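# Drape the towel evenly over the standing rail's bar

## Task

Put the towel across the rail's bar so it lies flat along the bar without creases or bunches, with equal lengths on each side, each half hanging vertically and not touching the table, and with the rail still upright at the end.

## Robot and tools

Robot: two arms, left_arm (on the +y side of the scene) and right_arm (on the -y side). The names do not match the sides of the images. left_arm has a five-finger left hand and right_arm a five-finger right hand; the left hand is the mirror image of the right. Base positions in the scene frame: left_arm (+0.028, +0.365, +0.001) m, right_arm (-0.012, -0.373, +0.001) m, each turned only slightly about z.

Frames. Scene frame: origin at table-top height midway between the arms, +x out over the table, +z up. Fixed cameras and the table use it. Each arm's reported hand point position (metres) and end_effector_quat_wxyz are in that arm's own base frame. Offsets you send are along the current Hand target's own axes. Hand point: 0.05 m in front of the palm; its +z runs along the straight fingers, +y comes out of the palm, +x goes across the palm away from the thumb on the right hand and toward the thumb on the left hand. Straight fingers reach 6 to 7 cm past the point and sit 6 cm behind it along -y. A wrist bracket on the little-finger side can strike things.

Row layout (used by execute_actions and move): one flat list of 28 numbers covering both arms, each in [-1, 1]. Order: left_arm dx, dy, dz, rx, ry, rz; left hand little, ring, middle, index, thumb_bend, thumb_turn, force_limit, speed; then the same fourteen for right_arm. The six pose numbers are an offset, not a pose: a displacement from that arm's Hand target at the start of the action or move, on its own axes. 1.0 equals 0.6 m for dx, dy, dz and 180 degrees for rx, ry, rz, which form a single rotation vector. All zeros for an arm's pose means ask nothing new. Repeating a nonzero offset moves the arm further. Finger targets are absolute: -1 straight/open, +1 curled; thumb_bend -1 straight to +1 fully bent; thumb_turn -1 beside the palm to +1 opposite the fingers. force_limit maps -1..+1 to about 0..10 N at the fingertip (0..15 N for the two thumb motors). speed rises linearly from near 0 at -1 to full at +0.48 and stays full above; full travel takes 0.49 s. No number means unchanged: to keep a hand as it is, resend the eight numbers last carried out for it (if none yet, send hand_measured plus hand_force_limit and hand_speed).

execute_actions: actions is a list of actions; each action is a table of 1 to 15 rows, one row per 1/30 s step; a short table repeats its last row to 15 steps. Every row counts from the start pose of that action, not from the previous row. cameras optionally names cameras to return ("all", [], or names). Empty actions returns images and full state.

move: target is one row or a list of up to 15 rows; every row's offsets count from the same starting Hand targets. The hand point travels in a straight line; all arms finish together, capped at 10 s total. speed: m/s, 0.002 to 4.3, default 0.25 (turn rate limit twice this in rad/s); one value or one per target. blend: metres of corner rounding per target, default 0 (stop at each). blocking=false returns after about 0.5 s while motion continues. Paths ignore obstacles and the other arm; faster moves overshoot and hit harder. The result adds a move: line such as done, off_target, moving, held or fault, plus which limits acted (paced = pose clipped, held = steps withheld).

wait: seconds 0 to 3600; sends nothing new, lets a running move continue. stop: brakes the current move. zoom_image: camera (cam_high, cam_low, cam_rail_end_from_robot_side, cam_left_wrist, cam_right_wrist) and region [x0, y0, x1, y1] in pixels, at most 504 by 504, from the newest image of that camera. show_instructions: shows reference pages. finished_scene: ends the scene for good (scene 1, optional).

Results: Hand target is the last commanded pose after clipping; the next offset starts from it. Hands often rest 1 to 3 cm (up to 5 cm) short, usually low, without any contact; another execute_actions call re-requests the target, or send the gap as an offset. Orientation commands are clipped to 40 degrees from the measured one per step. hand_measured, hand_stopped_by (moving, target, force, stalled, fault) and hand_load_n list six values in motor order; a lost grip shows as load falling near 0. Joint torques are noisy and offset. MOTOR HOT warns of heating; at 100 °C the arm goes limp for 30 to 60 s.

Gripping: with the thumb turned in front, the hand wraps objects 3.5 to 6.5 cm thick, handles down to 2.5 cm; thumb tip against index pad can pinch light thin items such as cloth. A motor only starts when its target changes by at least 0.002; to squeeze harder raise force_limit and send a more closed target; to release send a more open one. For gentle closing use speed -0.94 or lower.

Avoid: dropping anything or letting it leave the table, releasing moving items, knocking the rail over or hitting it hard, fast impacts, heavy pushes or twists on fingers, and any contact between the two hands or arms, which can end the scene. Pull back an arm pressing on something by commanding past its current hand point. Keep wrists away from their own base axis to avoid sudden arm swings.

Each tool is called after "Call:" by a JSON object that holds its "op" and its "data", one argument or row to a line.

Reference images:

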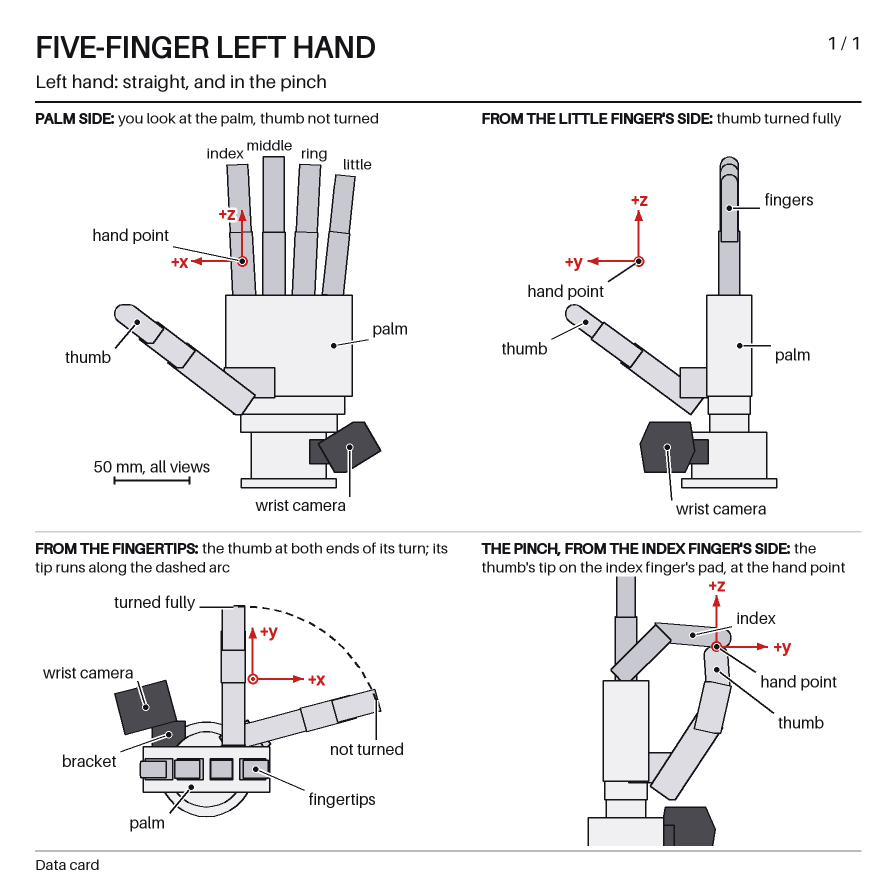

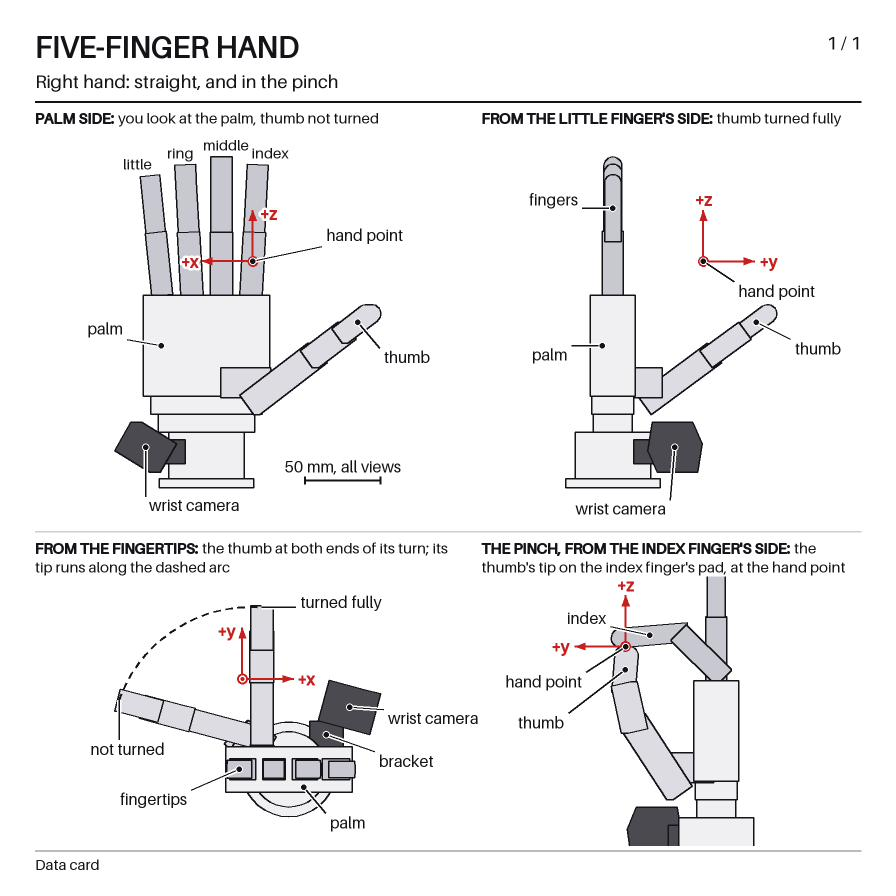

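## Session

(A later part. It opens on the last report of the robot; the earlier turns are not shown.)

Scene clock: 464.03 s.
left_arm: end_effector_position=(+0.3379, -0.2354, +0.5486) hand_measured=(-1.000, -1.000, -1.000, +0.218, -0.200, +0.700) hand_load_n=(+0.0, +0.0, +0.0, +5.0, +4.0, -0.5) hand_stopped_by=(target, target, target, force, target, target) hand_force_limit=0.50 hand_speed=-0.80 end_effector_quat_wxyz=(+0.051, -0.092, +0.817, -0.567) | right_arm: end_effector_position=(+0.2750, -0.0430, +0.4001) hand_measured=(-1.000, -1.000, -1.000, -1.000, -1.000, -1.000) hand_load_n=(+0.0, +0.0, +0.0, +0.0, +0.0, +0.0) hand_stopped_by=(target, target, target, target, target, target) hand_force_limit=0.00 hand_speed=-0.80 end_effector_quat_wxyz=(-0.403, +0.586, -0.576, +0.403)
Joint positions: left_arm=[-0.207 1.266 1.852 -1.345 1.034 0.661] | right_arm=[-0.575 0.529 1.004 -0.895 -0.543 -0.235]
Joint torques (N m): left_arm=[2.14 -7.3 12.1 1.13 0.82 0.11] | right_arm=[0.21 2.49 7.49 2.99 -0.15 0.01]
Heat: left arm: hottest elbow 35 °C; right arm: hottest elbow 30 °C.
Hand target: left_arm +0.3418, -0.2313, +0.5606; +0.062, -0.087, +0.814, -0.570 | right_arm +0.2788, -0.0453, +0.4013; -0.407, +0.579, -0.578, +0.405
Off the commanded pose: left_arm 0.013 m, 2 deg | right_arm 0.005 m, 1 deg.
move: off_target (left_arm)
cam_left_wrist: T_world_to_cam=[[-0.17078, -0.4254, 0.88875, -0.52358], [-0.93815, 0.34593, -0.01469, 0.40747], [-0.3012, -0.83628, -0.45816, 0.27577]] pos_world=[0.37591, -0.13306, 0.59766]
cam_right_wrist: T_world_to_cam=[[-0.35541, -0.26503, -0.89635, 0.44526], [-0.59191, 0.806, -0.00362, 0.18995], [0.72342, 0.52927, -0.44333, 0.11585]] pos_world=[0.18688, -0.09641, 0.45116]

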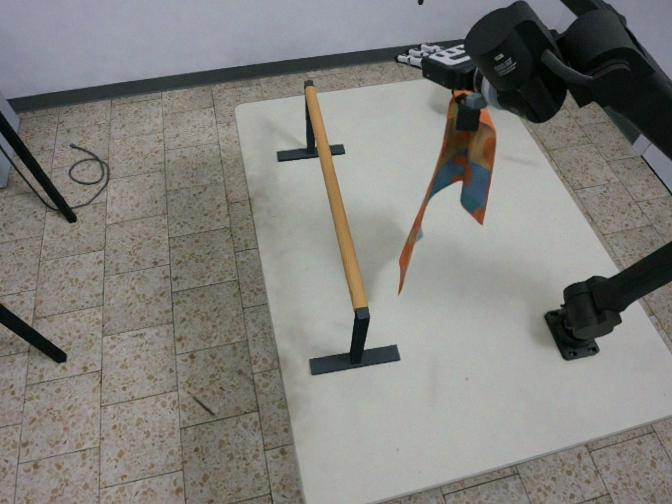

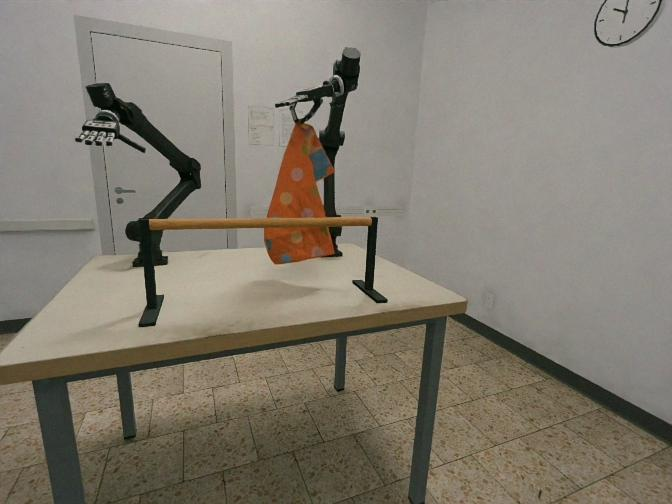

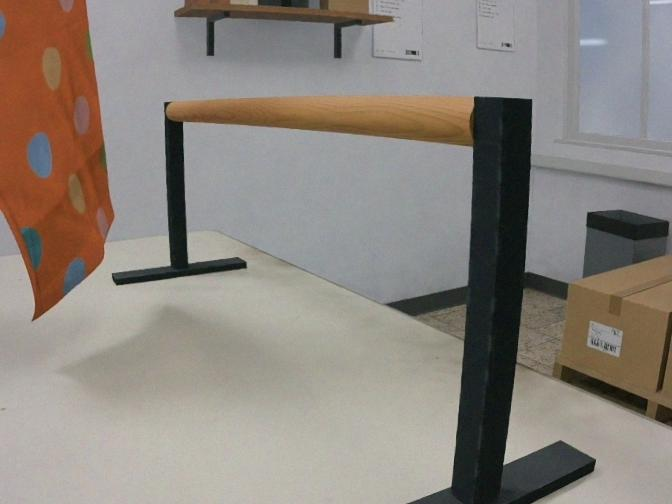

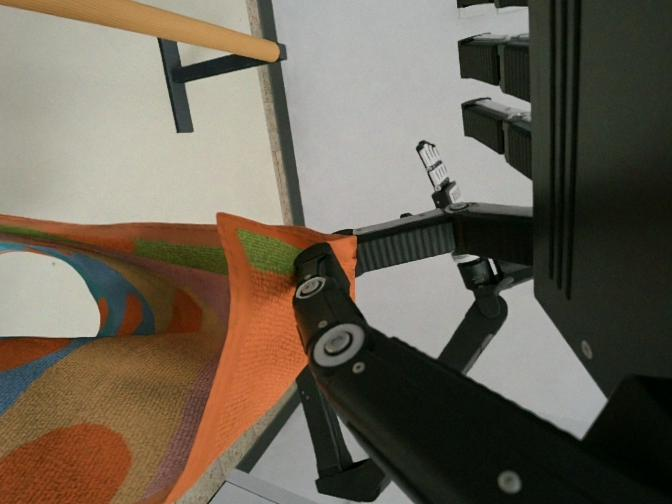

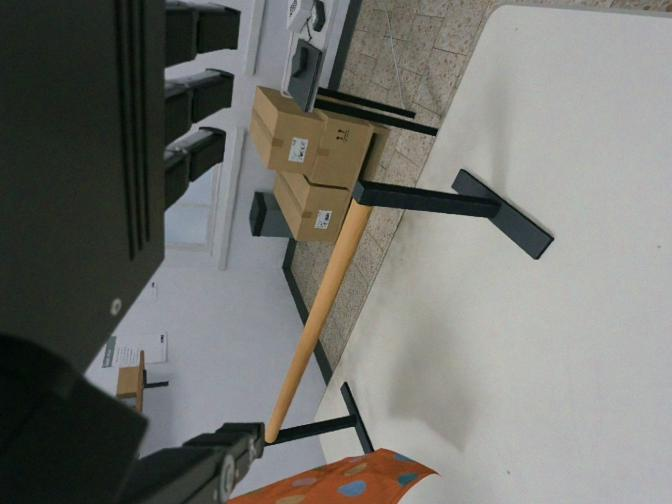

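Call:
{"op": "move", "data": {
  "target": [0.1904,-0.1738,0.4777,0,0.0783,0.0285,-1,-1,-1,0.52,-0.2,0.7,0.5,-0.8,0,0,0,0,0,0,-1,-1,-1,-1,-1,-1,0,-0.8],
  "speed": 0.12,
  "cameras": ["all"]
}}

Scene clock: 504.83 s.
left_arm: end_effector_position=(+0.2990, -0.5500, +0.5487) hand_measured=(-1.000, -1.000, -1.000, +0.218, -0.200, +0.700) hand_load_n=(+0.0, +0.0, +0.0, +5.0, +4.0, +0.0) hand_stopped_by=(target, target, target, force, target, target) hand_force_limit=0.50 hand_speed=-0.80 end_effector_quat_wxyz=(-0.012, +0.019, +0.823, -0.568) | right_arm: end_effector_position=(+0.2750, -0.0430, +0.4001) hand_measured=(-1.000, -1.000, -1.000, -1.000, -1.000, -1.000) hand_load_n=(+0.0, +0.0, +0.0, +0.0, +0.0, +0.0) hand_stopped_by=(target, target, target, target, target, target) hand_force_limit=0.00 hand_speed=-0.80 end_effector_quat_wxyz=(-0.403, +0.586, -0.576, +0.403)
Joint positions: left_arm=[-0.859 1.68 2.257 -1.058 0.697 0.324] | right_arm=[-0.575 0.529 1.004 -0.895 -0.543 -0.235]
Joint torques (N m): left_arm=[0.26 -13.74 12.81 1.95 0.25 -0.13] | right_arm=[0.03 2.49 7.49 3.03 -0.14 0.02]
Heat: left arm: hottest elbow 37 °C; right arm: hottest elbow 30 °C.
Hand target: left_arm +0.2955, -0.5537, +0.5603; -0.013, +0.019, +0.819, -0.573 | right_arm +0.2788, -0.0453, +0.4013; -0.407, +0.579, -0.578, +0.405
Off the commanded pose: left_arm 0.013 m, 1 deg | right_arm 0.005 m, 1 deg.
move: off_target (left_arm)
cam_left_wrist: T_world_to_cam=[[-0.29247, -0.37003, 0.88178, -0.59355], [-0.82048, 0.57074, -0.03264, 0.57806], [-0.49119, -0.73303, -0.47053, 0.12144]] pos_world=[0.36034, -0.46054, 0.59938]
cam_right_wrist: T_world_to_cam=[[-0.35541, -0.26503, -0.89635, 0.44526], [-0.59191, 0.806, -0.00362, 0.18995], [0.72342, 0.52927, -0.44333, 0.11585]] pos_world=[0.18688, -0.09641, 0.45116]

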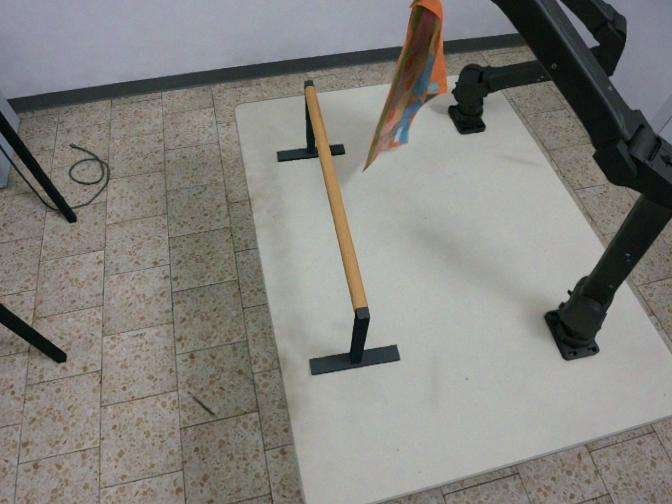

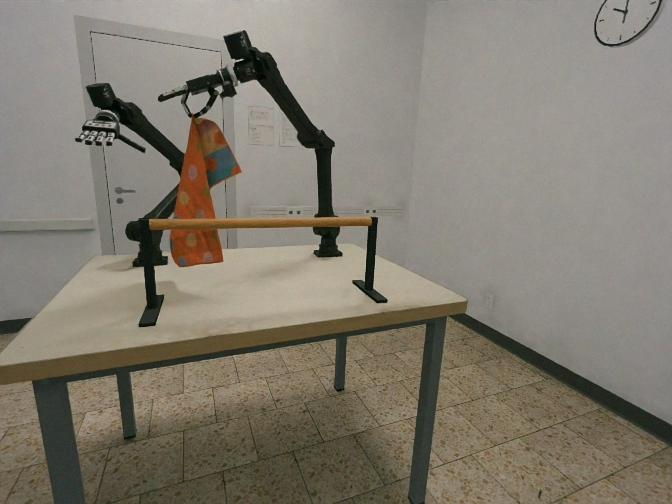

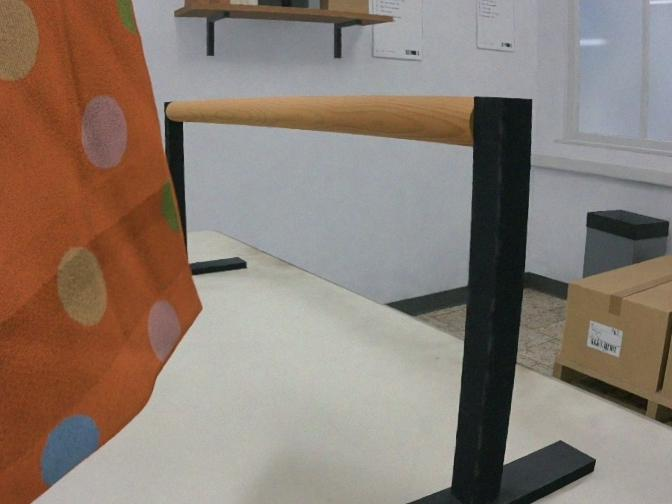

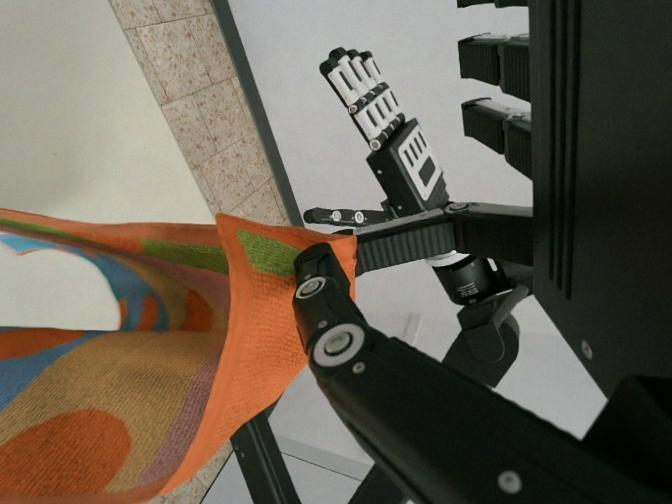

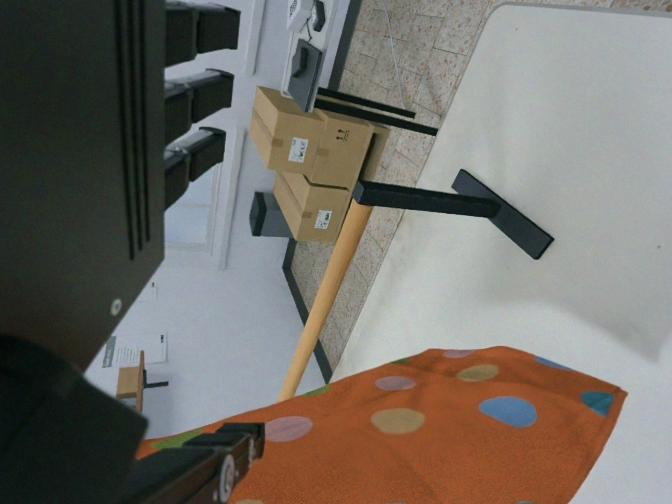

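Call:
{"op": "move", "data": {
  "target": [
    [0,0.1101,0.0401,0,0,0,-1,-1,-1,0.52,-0.2,0.7,0.5,-0.8,0,0,0,0,0,0,-1,-1,-1,-1,-1,-1,0,-0.8],
    [0.0142,0.2297,-0.0935,0,0,0,-1,-1,-1,0.52,-0.2,0.7,0.5,-0.8,0,0,0,0,0,0,-1,-1,-1,-1,-1,-1,0,-0.8],
    [0.0287,0.3963,-0.2098,0,0,0,-1,-1,-1,0.52,-0.2,0.7,0.5,-0.8,0,0,0,0,0,0,-1,-1,-1,-1,-1,-1,0,-0.8]
  ],
  "speed": 0.1,
  "blend": 0.03,
  "cameras": ["all"]
}}

Scene clock: 518.40 s.
left_arm: end_effector_position=(+0.2858, -0.3572, +0.3786) hand_measured=(-1.000, -1.000, -1.000, +0.218, -0.200, +0.700) hand_load_n=(+0.0, +0.0, +0.0, +5.0, +4.0, -0.5) hand_stopped_by=(target, target, target, force, target, target) hand_force_limit=0.50 hand_speed=-0.80 end_effector_quat_wxyz=(-0.019, +0.018, +0.821, -0.571) | right_arm: end_effector_position=(+0.2750, -0.0430, +0.4001) hand_measured=(-1.000, -1.000, -1.000, -1.000, -1.000, -1.000) hand_load_n=(+0.0, +0.0, +0.0, +0.0, +0.0, +0.0) hand_stopped_by=(target, target, target, target, target, target) hand_force_limit=0.00 hand_speed=-0.80 end_effector_quat_wxyz=(-0.403, +0.586, -0.576, +0.403)
Joint positions: left_arm=[-0.544 1.188 1.295 -0.775 0.975 0.566] | right_arm=[-0.575 0.529 1.004 -0.895 -0.543 -0.235]
Joint torques (N m): left_arm=[1.9 -8.82 9.84 1.89 0.72 0.15] | right_arm=[-0.03 2.43 7.53 3.03 -0.14 0.01]
Heat: left arm: hottest elbow 36 °C; right arm: hottest elbow 30 °C.
Hand target: left_arm +0.2878, -0.3534, +0.3802; -0.013, +0.020, +0.819, -0.573 | right_arm +0.2788, -0.0453, +0.4013; -0.407, +0.579, -0.578, +0.405
Off the commanded pose: left_arm 0.005 m, 1 deg | right_arm 0.005 m, 1 deg.
move: done
cam_left_wrist: T_world_to_cam=[[-0.28303, -0.36295, 0.88779, -0.37857], [-0.81803, 0.57459, -0.02589, 0.44987], [-0.50072, -0.73356, -0.45953, 0.17458]] pos_world=[0.34828, -0.26783, 0.42796]
cam_right_wrist: T_world_to_cam=[[-0.35541, -0.26503, -0.89635, 0.44526], [-0.59191, 0.806, -0.00362, 0.18995], [0.72342, 0.52927, -0.44333, 0.11585]] pos_world=[0.18688, -0.09641, 0.45116]

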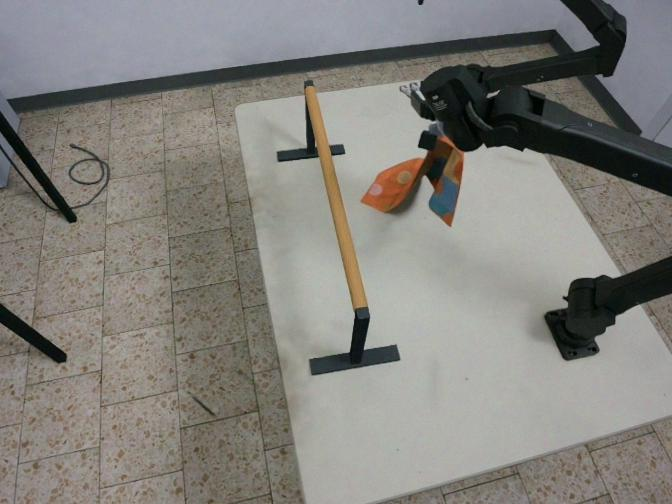

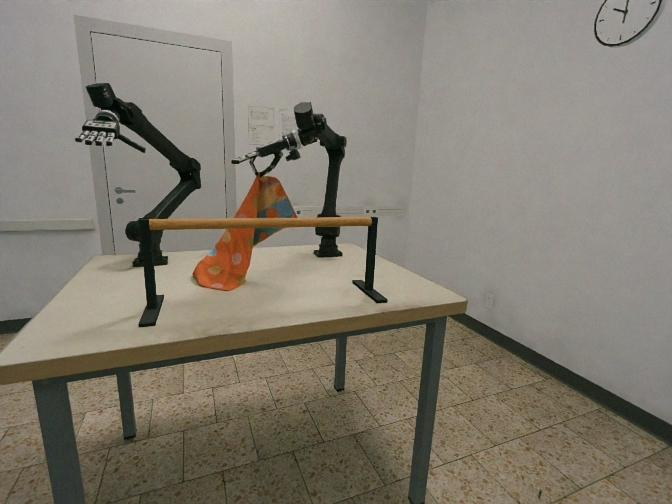

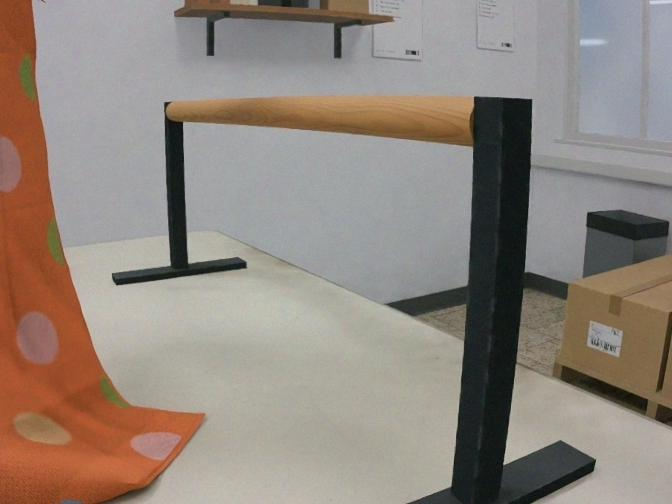

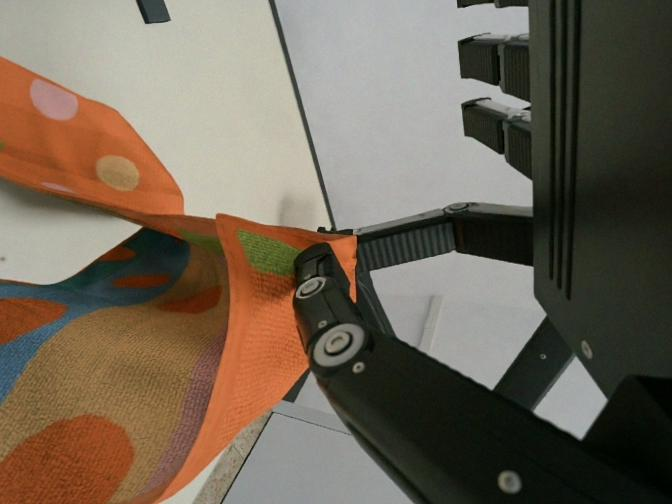

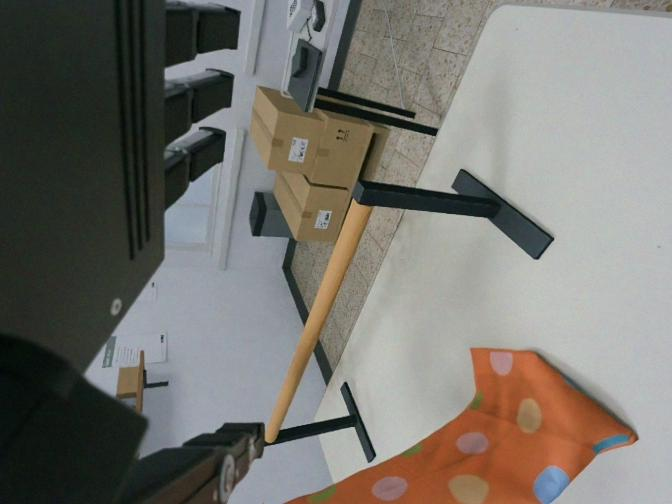

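Call:
{"op": "move", "data": {
  "target": [
    [-0.0013,0.2142,-0.1,0,0,0,-1,-1,-1,0.52,-0.2,0.7,0.5,-0.8,0,0,0,0,0,0,-1,-1,-1,-1,-1,-1,0,-0.8],
    [-0.0065,0.464,-0.1525,0,0,0,-1,-1,-1,0.52,-0.2,0.7,0.5,-0.8,0,0,0,0,0,0,-1,-1,-1,-1,-1,-1,0,-0.8]
  ],
  "speed": 0.1,
  "blend": 0.03,
  "cameras": ["all"]
}}

Scene clock: 527.37 s.
left_arm: end_effector_position=(+0.2988, -0.1756, +0.1527) hand_measured=(-1.000, -1.000, -1.000, +0.218, -0.200, +0.700) hand_load_n=(-0.5, +0.0, +0.0, +5.0, +4.0, -0.5) hand_stopped_by=(target, target, target, force, target, target) hand_force_limit=0.50 hand_speed=-0.80 end_effector_quat_wxyz=(-0.010, +0.025, +0.820, -0.572) | right_arm: end_effector_position=(+0.2750, -0.0430, +0.4001) hand_measured=(-1.000, -1.000, -1.000, -1.000, -1.000, -1.000) hand_load_n=(+0.0, +0.0, +0.0, +0.0, +0.0, +0.0) hand_stopped_by=(target, target, target, target, target, target) hand_force_limit=0.00 hand_speed=-0.80 end_effector_quat_wxyz=(-0.403, +0.586, -0.576, +0.403)
Joint positions: left_arm=[-0.046 1.317 0.874 -1.135 1.218 1.592] | right_arm=[-0.575 0.529 1.004 -0.895 -0.543 -0.235]
Joint torques (N m): left_arm=[2.32 -7.06 8.46 -0.09 1.05 0.19] | right_arm=[0.26 2.43 7.5 3.04 -0.13 0.02]
Heat: left arm: hottest elbow 36 °C; right arm: hottest elbow 30 °C.
Hand target: left_arm +0.3006, -0.1725, +0.1498; -0.013, +0.020, +0.819, -0.573 | right_arm +0.2788, -0.0453, +0.4013; -0.407, +0.579, -0.578, +0.405
Off the commanded pose: left_arm 0.005 m, 1 deg | right_arm 0.005 m, 1 deg.
move: done
cam_left_wrist: T_world_to_cam=[[-0.30479, -0.35918, 0.88209, -0.10035], [-0.81558, 0.57673, -0.04697, 0.35317], [-0.49186, -0.73374, -0.46872, 0.2092]] pos_world=[0.36035, -0.08623, 0.20316]
cam_right_wrist: T_world_to_cam=[[-0.35541, -0.26503, -0.89635, 0.44526], [-0.59191, 0.806, -0.00362, 0.18995], [0.72342, 0.52927, -0.44333, 0.11585]] pos_world=[0.18688, -0.09641, 0.45116]

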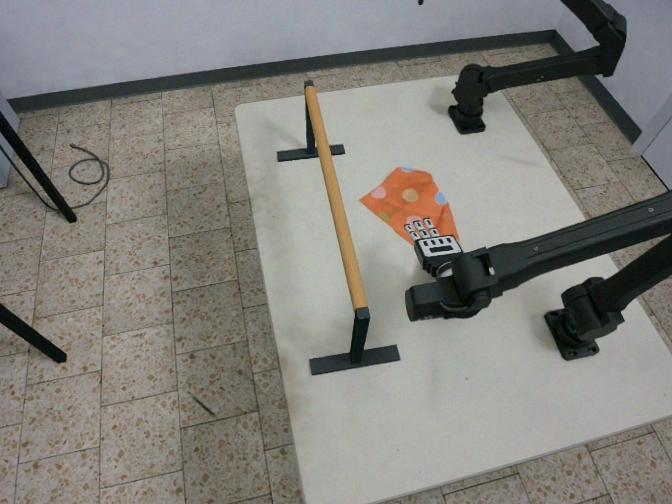

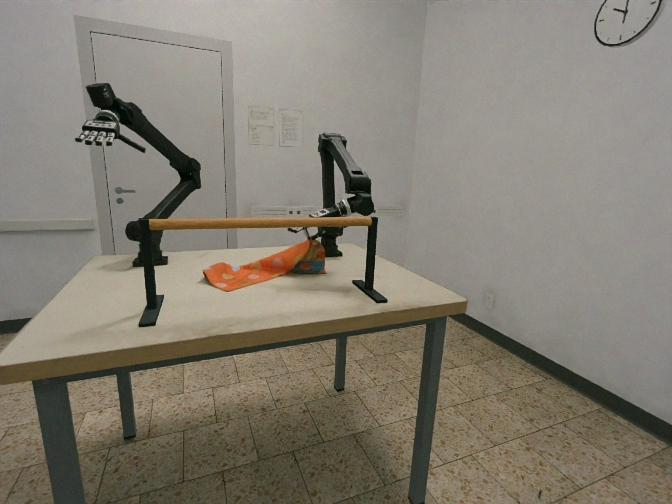

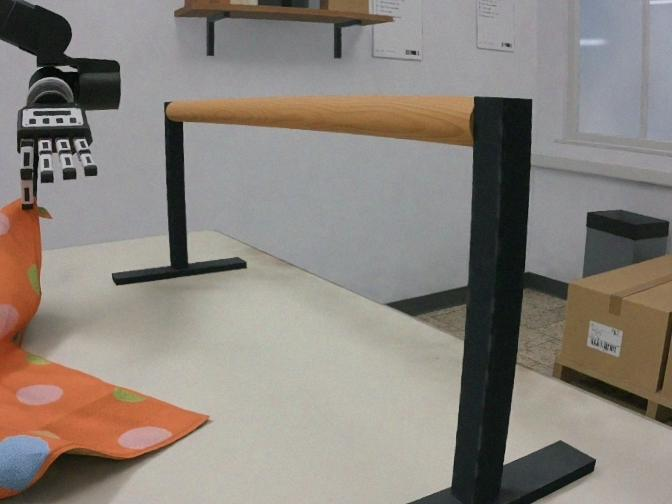

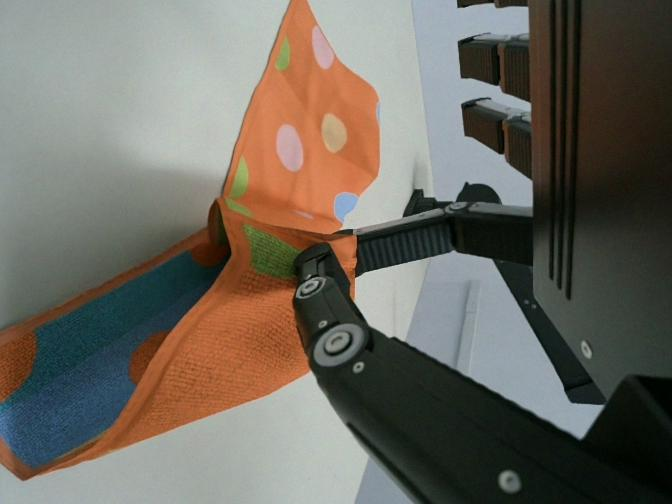

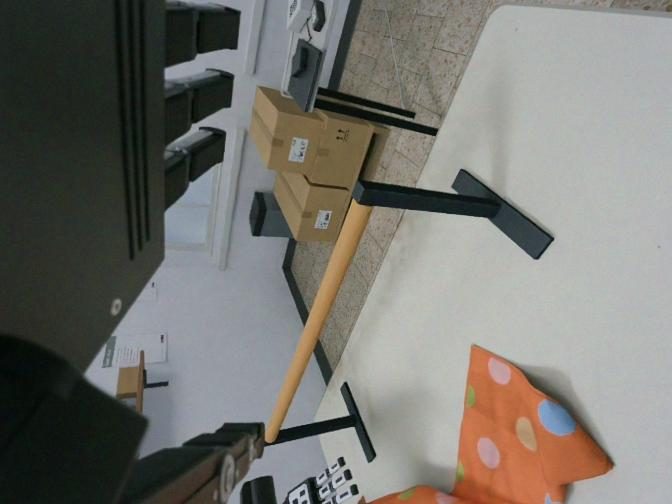

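Call:
{"op": "zoom_image", "data": {
  "camera": "cam_left_wrist",
  "region": [0, 150, 400, 504]
}}

Call:
{"op": "zoom_image", "data": {
  "camera": "cam_high",
  "region": [340, 150, 500, 270]
}}

Call:
{"op": "zoom_image", "data": {
  "camera": "cam_low",
  "region": [180, 180, 380, 330]
}}

Scaled by 1.260 from the camera's image (finer frame: 960x720).

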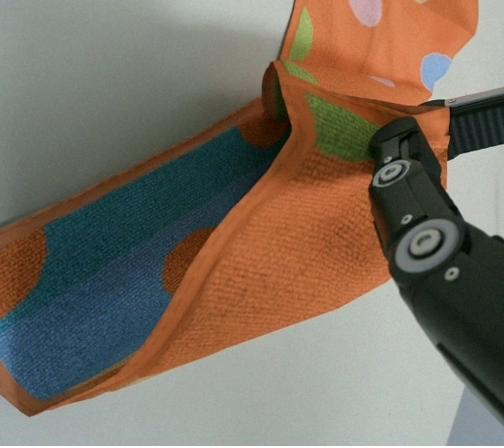

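Scaled by 3.150 from the camera's image (finer frame: 960x720).

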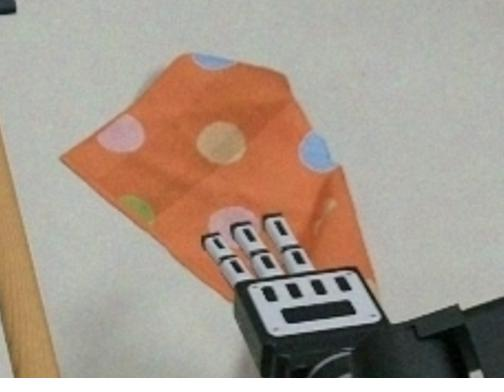

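Scaled by 2.520 from the camera's image (finer frame: 960x720).

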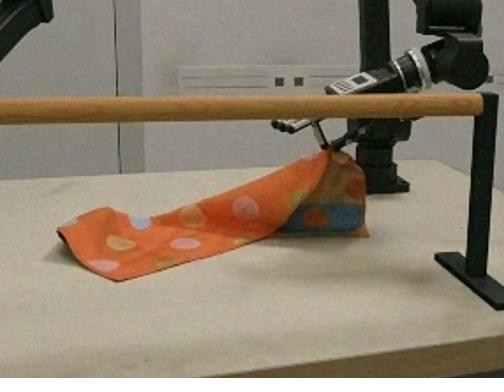

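Call:
{"op": "move", "data": {
  "target": [
    [-0.0428,0.1647,-0.015,0,-0.0783,-0.0285,-1,-1,-1,0.52,-0.2,0.7,0.5,-0.8,0,0,0,0,0,0,-1,-1,-1,-1,-1,-1,0,-0.8],
    [-0.0702,0.2277,-0.0658,0,-0.1044,-0.038,-1,-1,-1,0.52,-0.2,0.7,0.5,-0.8,0,0,0,0,0,0,-1,-1,-1,-1,-1,-1,0,-0.8]
  ],
  "speed": 0.08,
  "blend": 0.02,
  "cameras": ["all"]
}}

Scene clock: 545.07 s.
left_arm: end_effector_position=(+0.3406, -0.0958, +0.0378) hand_measured=(-1.000, -1.000, -1.000, +0.218, -0.200, +0.700) hand_load_n=(+0.0, +0.0, +0.0, +5.0, +3.5, -0.5) hand_stopped_by=(target, target, target, force, target, target) hand_force_limit=0.50 hand_speed=-0.80 end_effector_quat_wxyz=(+0.078, -0.126, +0.809, -0.568) | right_arm: end_effector_position=(+0.2750, -0.0430, +0.4001) hand_measured=(-1.000, -1.000, -1.000, -1.000, -1.000, -1.000) hand_load_n=(+0.0, +0.0, +0.0, +0.0, +0.0, -0.5) hand_stopped_by=(target, target, target, target, target, target) hand_force_limit=0.00 hand_speed=-0.80 end_effector_quat_wxyz=(-0.403, +0.586, -0.576, +0.403)
Joint positions: left_arm=[0.21 1.486 0.659 -0.527 1.213 1.322] | right_arm=[-0.575 0.529 1.004 -0.895 -0.543 -0.235]
Joint torques (N m): left_arm=[2.2 -8.35 7.02 1.2 0.87 0.19] | right_arm=[0.15 2.32 7.51 3.02 -0.14 -0.01]
Heat: left arm: hottest elbow 34 °C; right arm: hottest elbow 30 °C.
Hand target: left_arm +0.3467, -0.0906, +0.0351; +0.087, -0.123, +0.810, -0.567 | right_arm +0.2788, -0.0453, +0.4013; -0.407, +0.579, -0.578, +0.405
Off the commanded pose: left_arm 0.008 m, 1 deg | right_arm 0.005 m, 1 deg.
move: done
cam_left_wrist: T_world_to_cam=[[-0.13929, -0.43069, 0.89169, -0.02111], [-0.96475, 0.26205, -0.02413, 0.3556], [-0.22328, -0.86362, -0.45201, 0.12993]] pos_world=[0.36913, 0.00993, 0.08613]
cam_right_wrist: T_world_to_cam=[[-0.35541, -0.26503, -0.89635, 0.44526], [-0.59191, 0.806, -0.00362, 0.18995], [0.72342, 0.52927, -0.44333, 0.11585]] pos_world=[0.18688, -0.09641, 0.45116]

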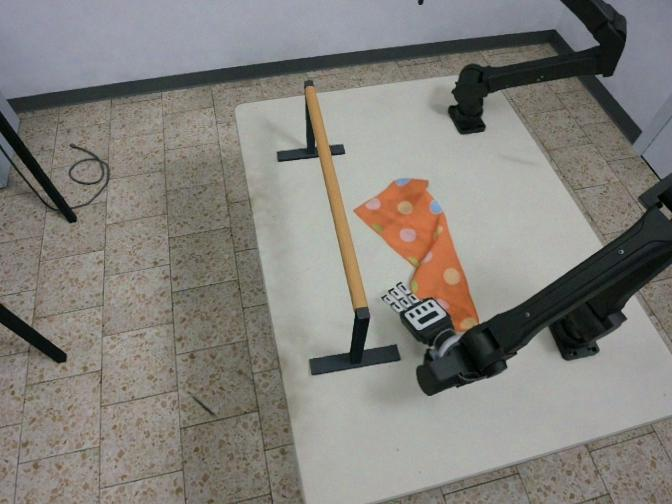

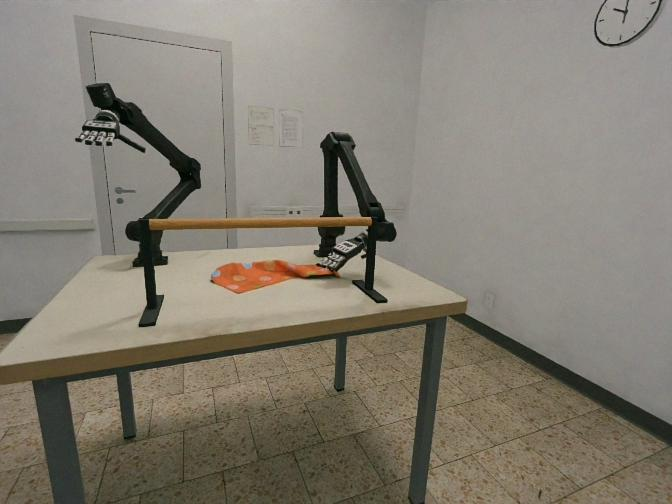

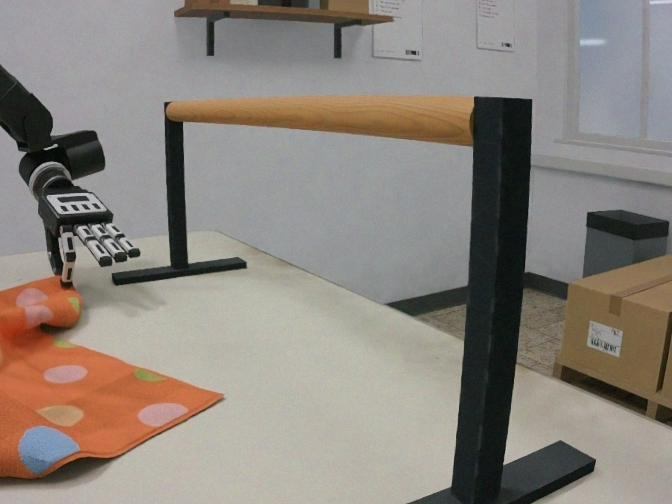

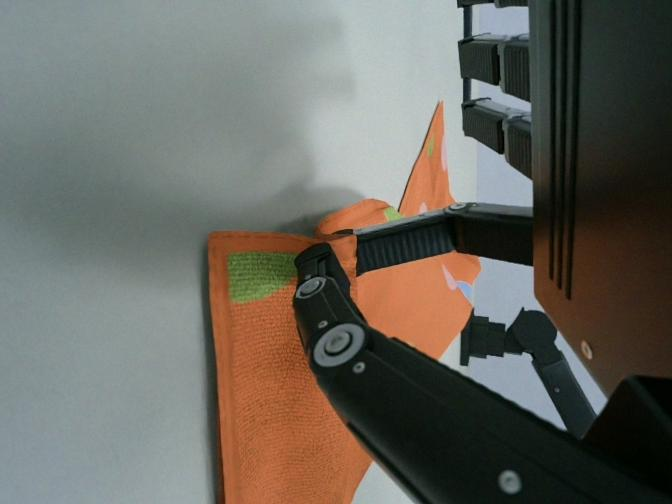

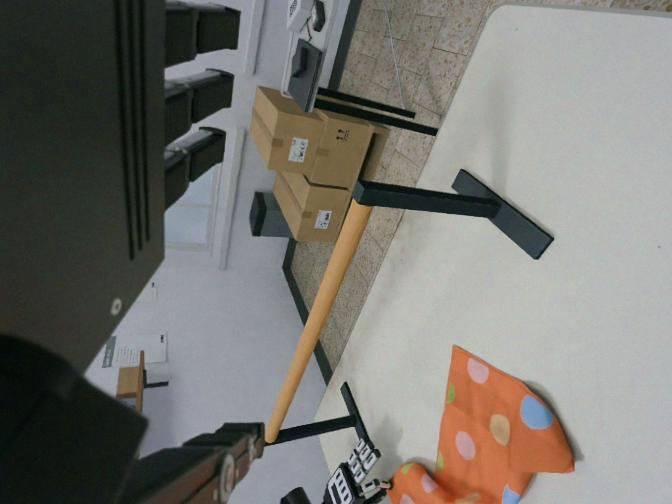

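Call:
{"op": "zoom_image", "data": {
  "camera": "cam_high",
  "region": [340, 165, 500, 345]
}}

Call:
{"op": "zoom_image", "data": {
  "camera": "cam_low",
  "region": [190, 220, 370, 320]
}}

Scaled by 2.800 from the camera's image (finer frame: 960x720).

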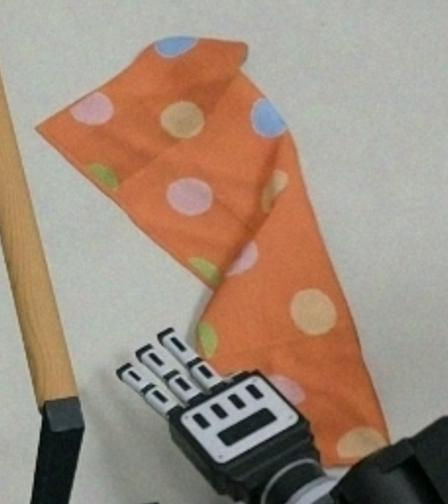

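Scaled by 2.800 from the camera's image (finer frame: 960x720).

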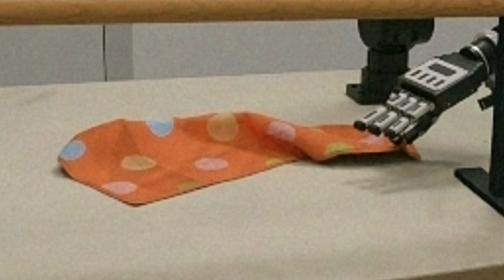

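Call:
{"op": "move", "data": {
  "target": [0.0023,0.0493,-0.1113,0,-0.1149,-0.0418,-1,-1,-1,0.52,-0.2,0.7,0.5,-0.8,0,0,0,0,0,0,-1,-1,-1,-1,-1,-1,0,-0.8],
  "speed": 0.06,
  "cameras": ["all"]
}}

Scene clock: 561.83 s.
left_arm: end_effector_position=(+0.3234, -0.0264, +0.0302) hand_measured=(-1.000, -1.000, -1.000, +0.218, -0.200, +0.700) hand_load_n=(-0.5, +0.0, +0.0, +5.0, +3.5, -0.5) hand_stopped_by=(target, target, target, force, target, target) hand_force_limit=0.50 hand_speed=-0.80 end_effector_quat_wxyz=(+0.187, -0.269, +0.773, -0.543) | right_arm: end_effector_position=(+0.2750, -0.0430, +0.4001) hand_measured=(-1.000, -1.000, -1.000, -1.000, -1.000, -1.000) hand_load_n=(+0.0, +0.0, +0.0, +0.0, +0.0, +0.0) hand_stopped_by=(target, target, target, target, target, target) hand_force_limit=0.00 hand_speed=-0.80 end_effector_quat_wxyz=(-0.403, +0.586, -0.576, +0.403)
Joint positions: left_arm=[0.454 1.334 0.44 -0.151 1.167 1.005] | right_arm=[-0.575 0.529 1.004 -0.895 -0.543 -0.235]
Joint torques (N m): left_arm=[2.43 -7.3 6.01 1.78 0.59 -0.15] | right_arm=[0.21 2.37 7.53 3 -0.13 0.01]
Heat: left arm: hottest elbow 33 °C; right arm: hottest elbow 30 °C.
Hand target: left_arm +0.3237, -0.0215, +0.0301; +0.194, -0.275, +0.771, -0.540 | right_arm +0.2788, -0.0453, +0.4013; -0.407, +0.579, -0.578, +0.405
Off the commanded pose: left_arm 0.005 m, 1 deg | right_arm 0.005 m, 1 deg.
move: done
cam_left_wrist: T_world_to_cam=[[0.01542, -0.4582, 0.88872, -0.03761], [-0.99385, -0.10451, -0.03664, 0.32081], [0.10966, -0.88268, -0.45699, 0.07453]] pos_world=[0.31124, 0.08208, 0.07924]
cam_right_wrist: T_world_to_cam=[[-0.35541, -0.26503, -0.89635, 0.44526], [-0.59191, 0.806, -0.00362, 0.18995], [0.72342, 0.52927, -0.44333, 0.11585]] pos_world=[0.18688, -0.09641, 0.45116]

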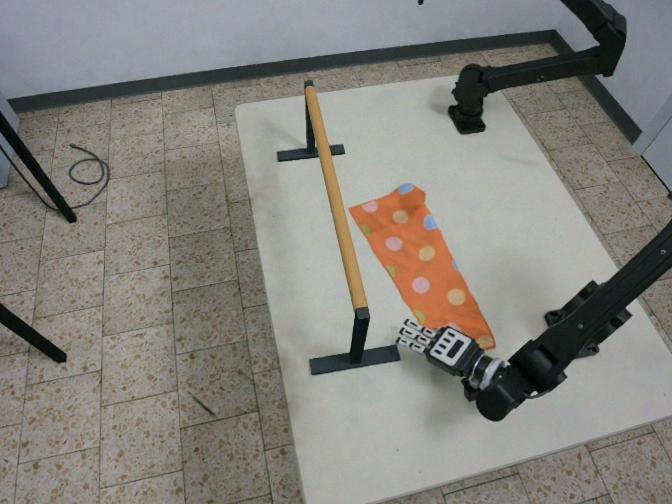

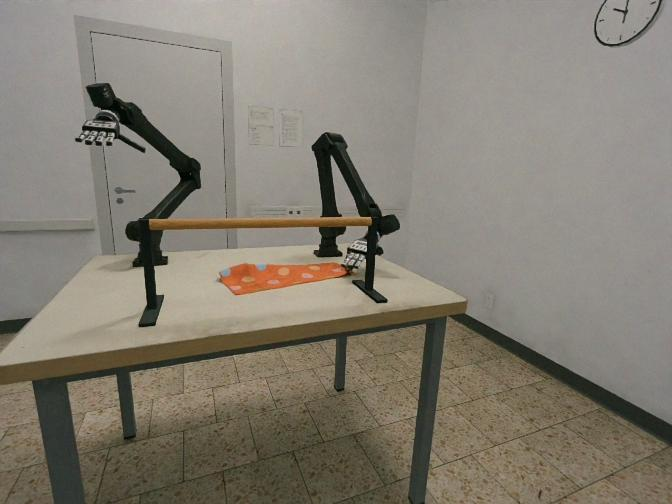

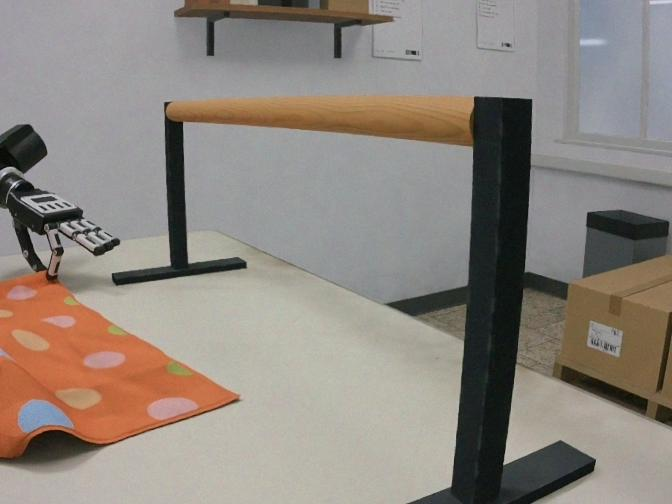

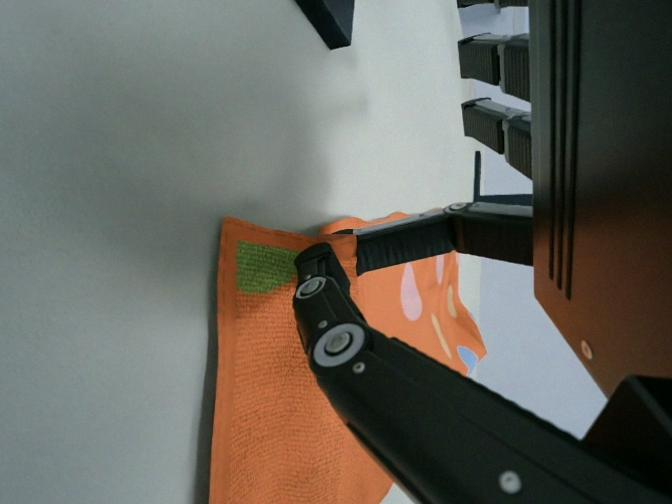

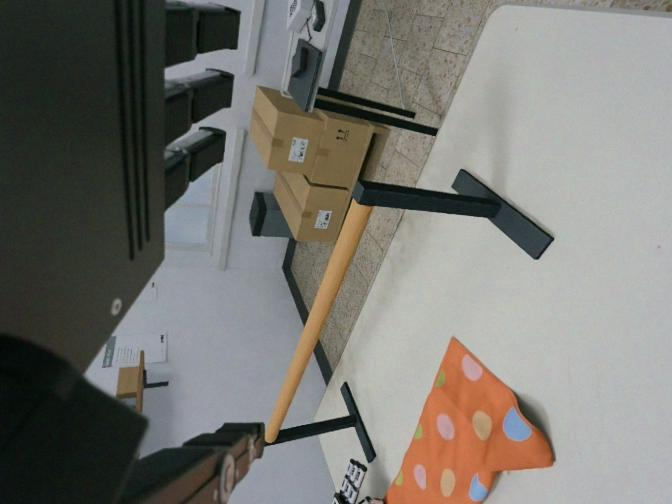

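Call:
{"op": "move", "data": {
  "target": [
    [0,0.0204,0.0074,0,0,0,-1,-1,-1,0.52,-0.2,0.7,0.5,-0.8,0,0,0,0,0,0,-1,-1,-1,-1,-1,-1,0,-0.8],
    [0,0.0204,0.0074,0,0,0,-1,-1,-1,-0.5,-0.3,0.7,0.5,-0.7,0,0,0,0,0,0,-1,-1,-1,-1,-1,-1,0,-0.8],
    [0,-0.1253,-0.0456,0,0,0,-1,-1,-1,-0.5,-0.3,0.7,0.5,-0.7,0,0,0,0,0,0,-1,-1,-1,-1,-1,-1,0,-0.8]
  ],
  "speed": 0.06,
  "cameras": ["cam_high","cam_left_wrist"]
}}

Scene clock: 569.77 s.
left_arm: end_effector_position=(+0.3134, -0.0311, +0.0986) hand_measured=(-1.000, -1.000, -1.000, -0.500, -0.300, +0.700) hand_load_n=(+0.0, +0.0, +0.0, -0.5, +0.0, +0.0) hand_stopped_by=(target, target, target, target, target, target) hand_force_limit=0.50 hand_speed=-0.70 end_effector_quat_wxyz=(+0.182, -0.274, +0.772, -0.544) | right_arm: end_effector_position=(+0.2750, -0.0430, +0.4001) hand_measured=(-1.000, -1.000, -1.000, -1.000, -1.000, -1.000) hand_load_n=(+0.0, +0.0, +0.0, +0.0, +0.0, -0.5) hand_stopped_by=(target, target, target, target, target, target) hand_force_limit=0.00 hand_speed=-0.80 end_effector_quat_wxyz=(-0.403, +0.586, -0.576, +0.403)
Joint positions: left_arm=[0.454 1.105 0.511 -0.46 1.165 0.998] | right_arm=[-0.575 0.529 1.004 -0.895 -0.543 -0.235]
Joint torques (N m): left_arm=[2.55 -5.42 10.97 0.84 0.61 -0.04] | right_arm=[-0.03 2.49 7.49 3.03 -0.13 0.01]
Heat: left arm: hottest elbow 32 °C; right arm: hottest elbow 30 °C.
Hand target: left_arm +0.3235, -0.0215, +0.1100; +0.194, -0.275, +0.771, -0.540 | right_arm +0.2788, -0.0453, +0.4013; -0.407, +0.579, -0.578, +0.405
Off the commanded pose: left_arm 0.018 m, 1 deg | right_arm 0.005 m, 1 deg.
move: off_target (left_arm)
cam_left_wrist: T_world_to_cam=[[0.0293, -0.45241, 0.89133, -0.10483], [-0.99384, -0.1085, -0.0224, 0.31132], [0.10684, -0.88518, -0.45281, 0.10318]] pos_world=[0.30145, 0.07769, 0.14714]

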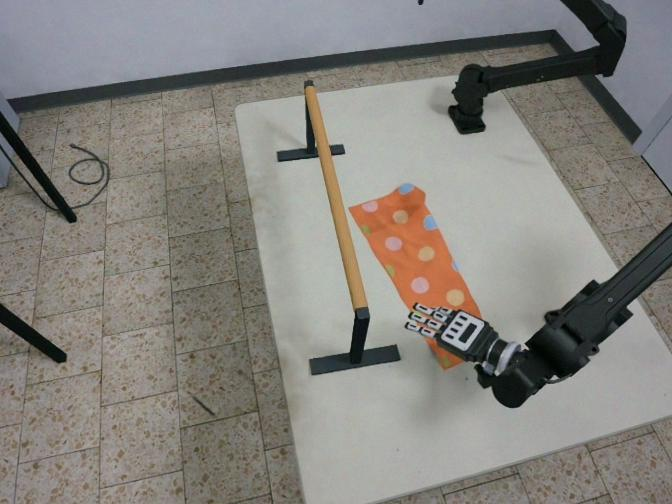

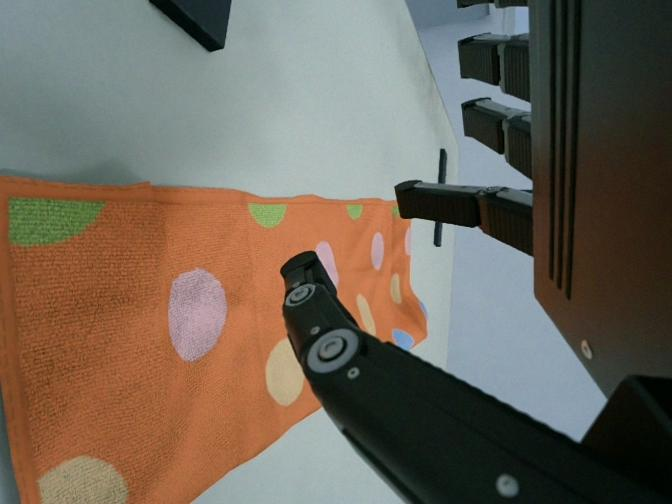

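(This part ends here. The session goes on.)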